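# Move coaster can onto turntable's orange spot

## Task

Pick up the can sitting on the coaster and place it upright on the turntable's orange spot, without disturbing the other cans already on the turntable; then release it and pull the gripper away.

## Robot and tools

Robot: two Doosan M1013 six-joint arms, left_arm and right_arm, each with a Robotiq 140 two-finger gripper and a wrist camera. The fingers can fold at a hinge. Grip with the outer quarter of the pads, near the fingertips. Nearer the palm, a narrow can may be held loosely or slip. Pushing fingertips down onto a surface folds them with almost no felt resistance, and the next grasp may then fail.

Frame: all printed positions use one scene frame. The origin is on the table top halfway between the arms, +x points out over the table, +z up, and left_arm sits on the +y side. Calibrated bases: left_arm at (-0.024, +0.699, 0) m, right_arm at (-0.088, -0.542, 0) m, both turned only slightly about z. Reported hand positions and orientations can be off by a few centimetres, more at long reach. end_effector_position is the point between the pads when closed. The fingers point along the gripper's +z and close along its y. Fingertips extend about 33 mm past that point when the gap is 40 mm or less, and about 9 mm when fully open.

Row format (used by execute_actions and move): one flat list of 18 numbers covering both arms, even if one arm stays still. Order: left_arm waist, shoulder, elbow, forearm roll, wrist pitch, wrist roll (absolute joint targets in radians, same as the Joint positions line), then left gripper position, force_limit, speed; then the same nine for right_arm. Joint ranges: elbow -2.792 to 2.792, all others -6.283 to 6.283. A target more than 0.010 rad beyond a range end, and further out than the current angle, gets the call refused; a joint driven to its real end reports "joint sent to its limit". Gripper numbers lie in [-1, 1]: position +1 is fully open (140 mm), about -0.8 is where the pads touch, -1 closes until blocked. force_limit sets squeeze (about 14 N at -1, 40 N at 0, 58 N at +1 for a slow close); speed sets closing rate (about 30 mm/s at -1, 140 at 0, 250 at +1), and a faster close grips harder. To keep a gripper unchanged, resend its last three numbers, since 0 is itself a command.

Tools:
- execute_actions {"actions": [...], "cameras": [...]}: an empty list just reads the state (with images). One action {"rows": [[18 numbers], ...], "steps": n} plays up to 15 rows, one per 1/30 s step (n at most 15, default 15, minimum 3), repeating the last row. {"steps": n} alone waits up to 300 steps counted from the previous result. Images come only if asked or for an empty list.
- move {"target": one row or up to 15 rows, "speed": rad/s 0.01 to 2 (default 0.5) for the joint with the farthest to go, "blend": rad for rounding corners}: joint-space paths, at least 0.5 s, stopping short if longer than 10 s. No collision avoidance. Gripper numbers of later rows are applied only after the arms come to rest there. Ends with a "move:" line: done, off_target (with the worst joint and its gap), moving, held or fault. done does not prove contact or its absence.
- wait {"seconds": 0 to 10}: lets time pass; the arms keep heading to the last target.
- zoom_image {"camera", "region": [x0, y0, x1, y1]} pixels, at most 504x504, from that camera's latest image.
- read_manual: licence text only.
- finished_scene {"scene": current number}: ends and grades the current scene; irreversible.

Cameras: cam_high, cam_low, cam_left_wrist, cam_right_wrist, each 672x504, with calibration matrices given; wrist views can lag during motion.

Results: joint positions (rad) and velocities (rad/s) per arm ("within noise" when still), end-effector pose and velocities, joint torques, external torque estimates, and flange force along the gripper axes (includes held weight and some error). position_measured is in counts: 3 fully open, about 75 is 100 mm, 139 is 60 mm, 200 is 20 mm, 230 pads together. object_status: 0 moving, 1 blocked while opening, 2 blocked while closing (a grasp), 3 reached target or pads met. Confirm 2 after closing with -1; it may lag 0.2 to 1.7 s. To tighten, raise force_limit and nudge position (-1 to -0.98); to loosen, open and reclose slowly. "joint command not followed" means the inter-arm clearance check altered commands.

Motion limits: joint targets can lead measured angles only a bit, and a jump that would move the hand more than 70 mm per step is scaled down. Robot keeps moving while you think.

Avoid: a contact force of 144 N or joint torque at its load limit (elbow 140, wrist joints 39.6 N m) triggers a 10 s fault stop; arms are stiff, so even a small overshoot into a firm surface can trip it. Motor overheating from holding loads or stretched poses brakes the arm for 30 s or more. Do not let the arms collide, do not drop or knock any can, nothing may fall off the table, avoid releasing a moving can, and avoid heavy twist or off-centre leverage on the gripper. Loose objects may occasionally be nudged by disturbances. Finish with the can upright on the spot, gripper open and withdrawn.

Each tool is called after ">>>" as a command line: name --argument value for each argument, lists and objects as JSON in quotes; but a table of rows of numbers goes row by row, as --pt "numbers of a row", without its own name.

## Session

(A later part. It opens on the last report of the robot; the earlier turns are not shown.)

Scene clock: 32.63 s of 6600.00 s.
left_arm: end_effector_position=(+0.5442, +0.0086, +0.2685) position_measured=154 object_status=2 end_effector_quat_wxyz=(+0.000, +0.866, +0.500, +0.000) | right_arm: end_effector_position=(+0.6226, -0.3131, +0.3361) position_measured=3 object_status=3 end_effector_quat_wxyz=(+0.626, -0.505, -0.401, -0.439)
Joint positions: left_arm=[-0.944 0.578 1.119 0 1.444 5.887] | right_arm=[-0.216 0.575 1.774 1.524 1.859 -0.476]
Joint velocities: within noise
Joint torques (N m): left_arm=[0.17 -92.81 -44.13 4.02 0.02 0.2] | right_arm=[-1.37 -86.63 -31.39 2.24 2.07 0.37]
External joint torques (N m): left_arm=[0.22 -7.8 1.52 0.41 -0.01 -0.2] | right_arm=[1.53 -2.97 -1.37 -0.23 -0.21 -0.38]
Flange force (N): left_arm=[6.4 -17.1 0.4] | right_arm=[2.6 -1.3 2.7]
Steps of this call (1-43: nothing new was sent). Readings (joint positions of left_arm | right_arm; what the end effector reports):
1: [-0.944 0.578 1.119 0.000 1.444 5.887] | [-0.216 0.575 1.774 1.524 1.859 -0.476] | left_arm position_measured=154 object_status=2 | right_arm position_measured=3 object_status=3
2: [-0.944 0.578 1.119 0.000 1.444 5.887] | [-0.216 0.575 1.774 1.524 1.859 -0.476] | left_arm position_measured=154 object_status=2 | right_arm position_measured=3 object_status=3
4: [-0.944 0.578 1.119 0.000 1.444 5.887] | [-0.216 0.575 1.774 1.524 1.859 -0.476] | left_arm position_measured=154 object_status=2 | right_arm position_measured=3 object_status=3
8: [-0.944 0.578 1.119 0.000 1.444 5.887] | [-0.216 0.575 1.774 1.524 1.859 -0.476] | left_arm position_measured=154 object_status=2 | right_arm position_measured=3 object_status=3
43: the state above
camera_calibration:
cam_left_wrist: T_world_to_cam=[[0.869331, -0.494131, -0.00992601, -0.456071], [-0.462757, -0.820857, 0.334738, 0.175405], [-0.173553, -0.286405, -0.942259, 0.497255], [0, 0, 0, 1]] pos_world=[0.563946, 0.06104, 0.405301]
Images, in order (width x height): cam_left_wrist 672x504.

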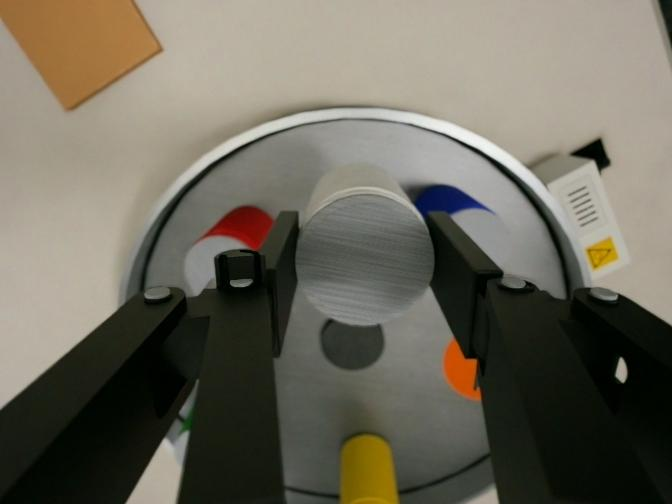

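>>> execute_actions --actions '[{"steps": 219}]' --cameras '["cam_left_wrist"]'

>>> zoom_image --camera "cam_left_wrist" --region '[296, 300, 496, 500]'

Scene clock: 39.93 s of 6600.00 s.
left_arm: end_effector_position=(+0.5442, +0.0086, +0.2685) position_measured=154 object_status=2 end_effector_quat_wxyz=(+0.000, +0.866, +0.500, +0.000) | right_arm: end_effector_position=(+0.6226, -0.3131, +0.3361) position_measured=3 object_status=3 end_effector_quat_wxyz=(+0.626, -0.505, -0.401, -0.439)
Joint positions: left_arm=[-0.944 0.578 1.119 0 1.444 5.887] | right_arm=[-0.216 0.575 1.774 1.524 1.859 -0.476]
Joint velocities: within noise
Joint torques (N m): left_arm=[-0.24 -92.23 -44.07 4.02 0.01 0.21] | right_arm=[-1.33 -86.77 -31.42 2.19 2.11 0.4]
External joint torques (N m): left_arm=[0.37 -8.24 1.49 0.41 0 -0.21] | right_arm=[1.73 -2.82 -1.22 -0.21 -0.24 -0.42]
Flange force (N): left_arm=[6.8 -17.7 0.3] | right_arm=[2.2 -1.3 3.0]
Steps of this call (1-219: nothing new was sent). Readings (joint positions of left_arm | right_arm; what the end effector reports):
1: [-0.944 0.578 1.119 0.000 1.444 5.887] | [-0.216 0.575 1.774 1.524 1.859 -0.476] | left_arm position_measured=154 object_status=2 | right_arm position_measured=3 object_status=3
2: [-0.944 0.578 1.119 0.000 1.444 5.887] | [-0.216 0.575 1.774 1.524 1.859 -0.476] | left_arm position_measured=154 object_status=2 | right_arm position_measured=3 object_status=3
4: [-0.944 0.578 1.119 0.000 1.444 5.887] | [-0.216 0.575 1.774 1.524 1.859 -0.476] | left_arm position_measured=154 object_status=2 | right_arm position_measured=3 object_status=3
8: [-0.944 0.578 1.119 0.000 1.444 5.887] | [-0.216 0.575 1.774 1.524 1.859 -0.476] | left_arm position_measured=154 object_status=2 | right_arm position_measured=3 object_status=3
219: the state above
camera_calibration:
cam_left_wrist: T_world_to_cam=[[0.86933, -0.494131, -0.00993685, -0.456064], [-0.462754, -0.82086, 0.334734, 0.175409], [-0.173559, -0.286396, -0.94226, 0.497254], [0, 0, 0, 1]] pos_world=[0.563944, 0.0610426, 0.405295]
Images, in order (width x height): cam_left_wrist 672x504.

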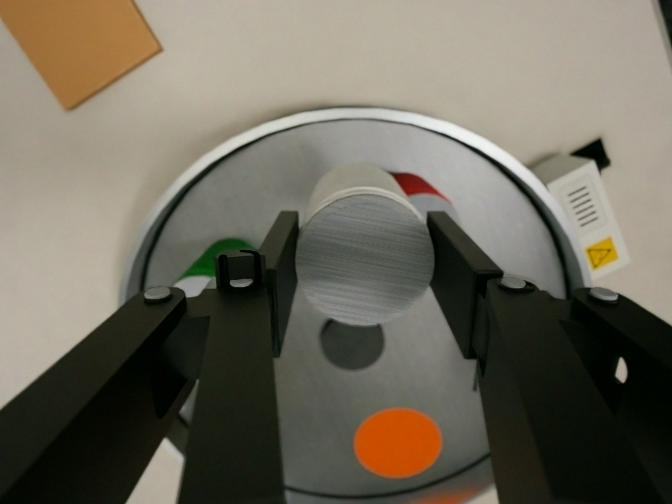

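Scaled by 2.520.

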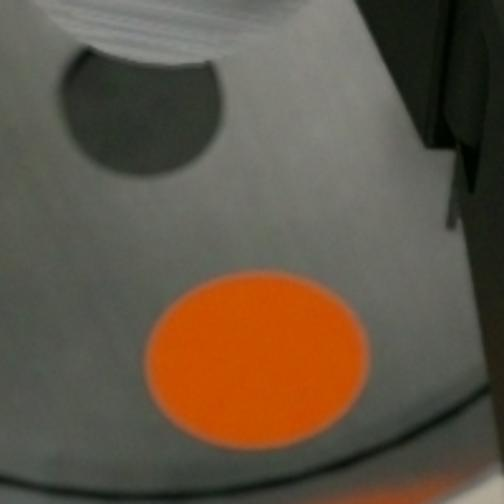

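>>> execute_actions --actions '[{"steps": 300}]' --cameras '[]'

>>> execute_actions --actions '[{"steps": 66}]' --cameras '["cam_left_wrist"]'

>>> zoom_image --camera "cam_left_wrist" --region '[240, 80, 540, 305]'

>>> execute_actions --actions '[{"steps": 11}]' --cameras '["cam_left_wrist"]'

>>> zoom_image --camera "cam_left_wrist" --region '[240, 80, 540, 305]'

>>> execute_actions --actions '[{"steps": 11}]' --cameras '["cam_left_wrist"]'

>>> zoom_image --camera "cam_left_wrist" --region '[190, 80, 490, 305]'

Scene clock: 49.93 s of 6600.00 s.
left_arm: end_effector_position=(+0.5442, +0.0086, +0.2685) position_measured=154 object_status=2 end_effector_quat_wxyz=(+0.000, +0.866, +0.500, +0.000) | right_arm: end_effector_position=(+0.6226, -0.3131, +0.3361) position_measured=3 object_status=3 end_effector_quat_wxyz=(+0.626, -0.505, -0.401, -0.439)
Joint positions: left_arm=[-0.944 0.578 1.119 0 1.444 5.887] | right_arm=[-0.216 0.575 1.774 1.524 1.859 -0.476]
Joint velocities: within noise
Joint torques (N m): left_arm=[0.25 -92.31 -44.34 3.98 -0.01 0.28] | right_arm=[-1.47 -86.7 -31.39 2.22 2.12 0.39]
External joint torques (N m): left_arm=[0.31 -8.37 1.71 0.46 0.02 -0.28] | right_arm=[1.54 -3.19 -1.29 -0.21 -0.25 -0.41]
Flange force (N): left_arm=[7.0 -18.5 0.5] | right_arm=[2.6 -1.7 2.9]
Steps of this call (1-300: nothing new was sent). Readings (joint positions of left_arm | right_arm; what the end effector reports):
1: [-0.944 0.578 1.119 0.000 1.444 5.887] | [-0.216 0.575 1.774 1.524 1.859 -0.476] | left_arm position_measured=154 object_status=2 | right_arm position_measured=3 object_status=3
2: [-0.944 0.578 1.119 0.000 1.444 5.887] | [-0.216 0.575 1.774 1.524 1.859 -0.476] | left_arm position_measured=154 object_status=2 | right_arm position_measured=3 object_status=3
4: [-0.944 0.578 1.119 0.000 1.444 5.887] | [-0.216 0.575 1.774 1.524 1.859 -0.476] | left_arm position_measured=154 object_status=2 | right_arm position_measured=3 object_status=3
8: [-0.944 0.578 1.119 0.000 1.444 5.887] | [-0.216 0.575 1.774 1.524 1.859 -0.476] | left_arm position_measured=154 object_status=2 | right_arm position_measured=3 object_status=3
300: the state above
No camera images: "cameras" was empty.

Scene clock: 52.13 s of 6600.00 s.
left_arm: end_effector_position=(+0.5442, +0.0086, +0.2685) position_measured=154 object_status=2 end_effector_quat_wxyz=(+0.000, +0.866, +0.500, +0.000) | right_arm: end_effector_position=(+0.6226, -0.3131, +0.3361) position_measured=3 object_status=3 end_effector_quat_wxyz=(+0.626, -0.505, -0.401, -0.439)
Joint positions: left_arm=[-0.944 0.578 1.119 0 1.444 5.887] | right_arm=[-0.216 0.575 1.774 1.524 1.859 -0.476]
Joint velocities: within noise
Joint torques (N m): left_arm=[0.28 -92.84 -44.33 4 -0.02 0.24] | right_arm=[-1.5 -86.92 -31.45 2.22 2.09 0.41]
External joint torques (N m): left_arm=[-0.85 -7.81 1.67 0.41 0.03 -0.24] | right_arm=[1.64 -2.51 -1.16 -0.22 -0.23 -0.42]
Flange force (N): left_arm=[5.4 -17.9 0.6] | right_arm=[1.9 -1.0 2.7]
Steps of this call (1-66: nothing new was sent). Readings (joint positions of left_arm | right_arm; what the end effector reports):
1: [-0.944 0.578 1.119 0.000 1.444 5.887] | [-0.216 0.575 1.774 1.524 1.859 -0.476] | left_arm position_measured=154 object_status=2 | right_arm position_measured=3 object_status=3
2: [-0.944 0.578 1.119 0.000 1.444 5.887] | [-0.216 0.575 1.774 1.524 1.859 -0.476] | left_arm position_measured=154 object_status=2 | right_arm position_measured=3 object_status=3
4: [-0.944 0.578 1.119 0.000 1.444 5.887] | [-0.216 0.575 1.774 1.524 1.859 -0.476] | left_arm position_measured=154 object_status=2 | right_arm position_measured=3 object_status=3
8: [-0.944 0.578 1.119 0.000 1.444 5.887] | [-0.216 0.575 1.774 1.524 1.859 -0.476] | left_arm position_measured=154 object_status=2 | right_arm position_measured=3 object_status=3
66: the state above
camera_calibration:
cam_left_wrist: T_world_to_cam=[[0.86933, -0.494131, -0.00993692, -0.456063], [-0.462755, -0.82086, 0.334734, 0.175409], [-0.173559, -0.286396, -0.94226, 0.497254], [0, 0, 0, 1]] pos_world=[0.563944, 0.0610426, 0.405295]
Images, in order (width x height): cam_left_wrist 672x504.

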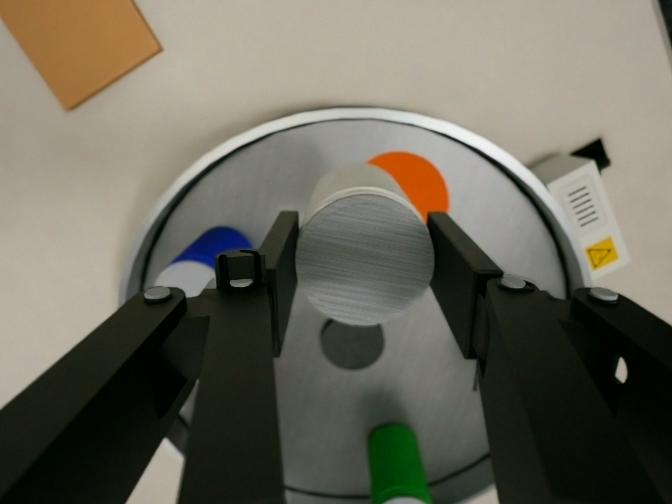

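Scaled by 1.680.

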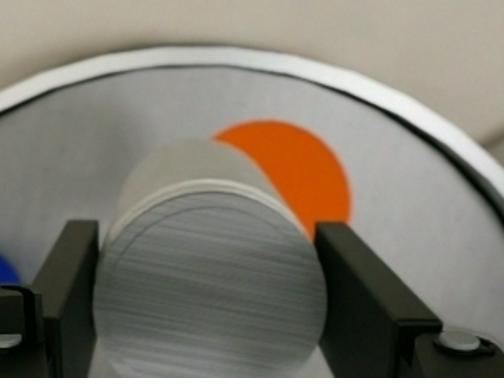

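Scene clock: 52.50 s of 6600.00 s.
left_arm: end_effector_position=(+0.5442, +0.0086, +0.2685) position_measured=154 object_status=2 end_effector_quat_wxyz=(+0.000, +0.866, +0.500, +0.000) | right_arm: end_effector_position=(+0.6226, -0.3131, +0.3361) position_measured=3 object_status=3 end_effector_quat_wxyz=(+0.626, -0.505, -0.401, -0.439)
Joint positions: left_arm=[-0.944 0.578 1.119 0 1.444 5.887] | right_arm=[-0.216 0.575 1.774 1.524 1.859 -0.476]
Joint velocities: within noise
Joint torques (N m): left_arm=[0.22 -92.59 -44.28 4.02 0.01 0.26] | right_arm=[-1.47 -86.85 -31.36 2.19 2.1 0.39]
External joint torques (N m): left_arm=[-0.55 -7.76 1.71 0.39 -0.01 -0.26] | right_arm=[1.86 -2.6 -1.22 -0.21 -0.23 -0.41]
Flange force (N): left_arm=[5.7 -17.9 0.7] | right_arm=[2.0 -0.9 3.0]
Steps of this call (1-11: nothing new was sent). Readings (joint positions of left_arm | right_arm; what the end effector reports):
1: [-0.944 0.578 1.119 0.000 1.444 5.887] | [-0.216 0.575 1.774 1.524 1.859 -0.476] | left_arm position_measured=154 object_status=2 | right_arm position_measured=3 object_status=3
2: [-0.944 0.578 1.119 0.000 1.444 5.887] | [-0.216 0.575 1.774 1.524 1.859 -0.476] | left_arm position_measured=154 object_status=2 | right_arm position_measured=3 object_status=3
4: [-0.944 0.578 1.119 0.000 1.444 5.887] | [-0.216 0.575 1.774 1.524 1.859 -0.476] | left_arm position_measured=154 object_status=2 | right_arm position_measured=3 object_status=3
8: [-0.944 0.578 1.119 0.000 1.444 5.887] | [-0.216 0.575 1.774 1.524 1.859 -0.476] | left_arm position_measured=154 object_status=2 | right_arm position_measured=3 object_status=3
11: the state above
camera_calibration:
cam_left_wrist: T_world_to_cam=[[0.86933, -0.494131, -0.00993679, -0.456064], [-0.462755, -0.82086, 0.334734, 0.175409], [-0.173559, -0.286396, -0.94226, 0.497254], [0, 0, 0, 1]] pos_world=[0.563944, 0.0610426, 0.405295]
Images, in order (width x height): cam_left_wrist 672x504.

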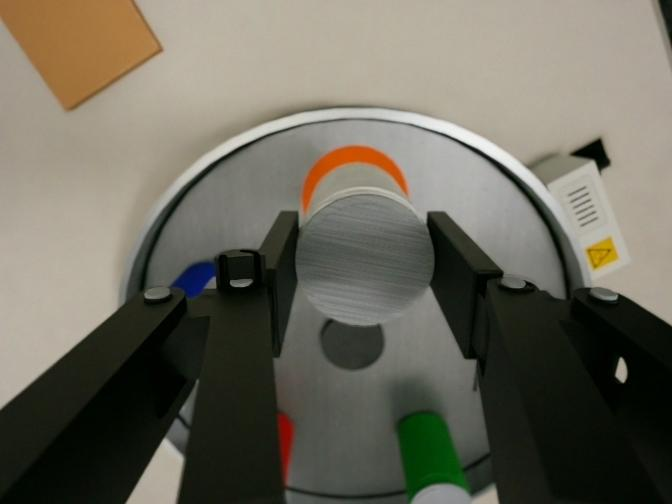

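Scaled by 1.680.

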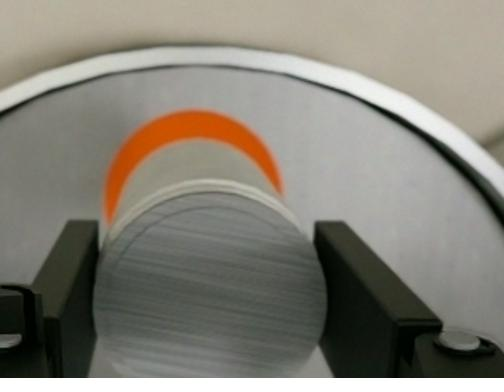

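Scene clock: 52.87 s of 6600.00 s.
left_arm: end_effector_position=(+0.5442, +0.0086, +0.2685) position_measured=154 object_status=2 end_effector_quat_wxyz=(+0.000, +0.866, +0.500, +0.000) | right_arm: end_effector_position=(+0.6226, -0.3131, +0.3361) position_measured=3 object_status=3 end_effector_quat_wxyz=(+0.626, -0.505, -0.401, -0.439)
Joint positions: left_arm=[-0.944 0.578 1.119 0 1.444 5.887] | right_arm=[-0.216 0.575 1.774 1.524 1.859 -0.476]
Joint velocities: within noise
Joint torques (N m): left_arm=[0.13 -92.45 -44.28 3.97 -0.04 0.24] | right_arm=[-1.64 -86.77 -31.35 2.21 2.1 0.36]
External joint torques (N m): left_arm=[-0.2 -8.27 1.61 0.46 0.05 -0.24] | right_arm=[1.73 -3.22 -1.39 -0.2 -0.22 -0.38]
Flange force (N): left_arm=[6.3 -18.2 0.4] | right_arm=[2.8 -1.5 3.1]
Steps of this call (1-11: nothing new was sent). Readings (joint positions of left_arm | right_arm; what the end effector reports):
1: [-0.944 0.578 1.119 0.000 1.444 5.887] | [-0.216 0.575 1.774 1.524 1.859 -0.476] | left_arm position_measured=154 object_status=2 | right_arm position_measured=3 object_status=3
2: [-0.944 0.578 1.119 0.000 1.444 5.887] | [-0.216 0.575 1.774 1.524 1.859 -0.476] | left_arm position_measured=154 object_status=2 | right_arm position_measured=3 object_status=3
4: [-0.944 0.578 1.119 0.000 1.444 5.887] | [-0.216 0.575 1.774 1.524 1.859 -0.476] | left_arm position_measured=154 object_status=2 | right_arm position_measured=3 object_status=3
8: [-0.944 0.578 1.119 0.000 1.444 5.887] | [-0.216 0.575 1.774 1.524 1.859 -0.476] | left_arm position_measured=154 object_status=2 | right_arm position_measured=3 object_status=3
11: the state above
camera_calibration:
cam_left_wrist: T_world_to_cam=[[0.86933, -0.494131, -0.00993679, -0.456064], [-0.462755, -0.82086, 0.334734, 0.175409], [-0.173559, -0.286396, -0.94226, 0.497254], [0, 0, 0, 1]] pos_world=[0.563944, 0.0610426, 0.405295]
Images, in order (width x height): cam_left_wrist 672x504.

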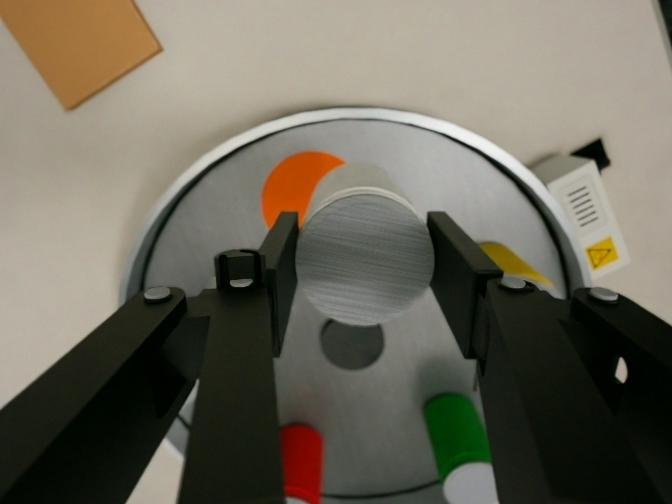

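Scaled by 1.680.

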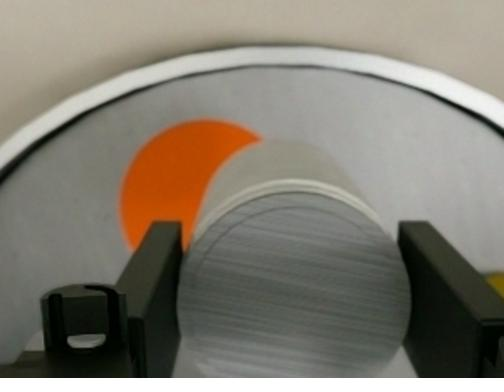

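>>> move --target '[-0.9565, 0.6619, 0.9815, 0, 1.4982, 6.1361, -1, 0, -1, -0.216, 0.575, 1.774, 1.524, 1.859, -0.476, 1, 0, 0]' --speed 0.4 --cameras '[]'

Scene clock: 69.07 s of 6600.00 s.
left_arm: end_effector_position=(+0.5626, -0.0346, +0.2685) position_measured=154 object_status=2 end_effector_quat_wxyz=(+0.000, +0.924, +0.383, +0.000) | right_arm: end_effector_position=(+0.6226, -0.3131, +0.3361) position_measured=3 object_status=3 end_effector_quat_wxyz=(+0.626, -0.505, -0.401, -0.439)
Joint positions: left_arm=[-0.957 0.662 0.982 0 1.498 6.136] | right_arm=[-0.216 0.575 1.774 1.524 1.859 -0.476]
Joint velocities: within noise
Joint torques (N m): left_arm=[0.45 -100.02 -44.57 4.01 -0.01 0.23] | right_arm=[-1.38 -86.66 -31.39 2.22 2.11 0.41]
External joint torques (N m): left_arm=[0.24 -8.21 1.67 0.46 0.01 -0.24] | right_arm=[1.23 -3.45 -1.49 -0.18 -0.23 -0.43]
Flange force (N): left_arm=[2.4 -21.2 1.4] | right_arm=[3.0 -1.8 2.5]
Kept back: nothing.
move: done
No camera images: "cameras" was empty.


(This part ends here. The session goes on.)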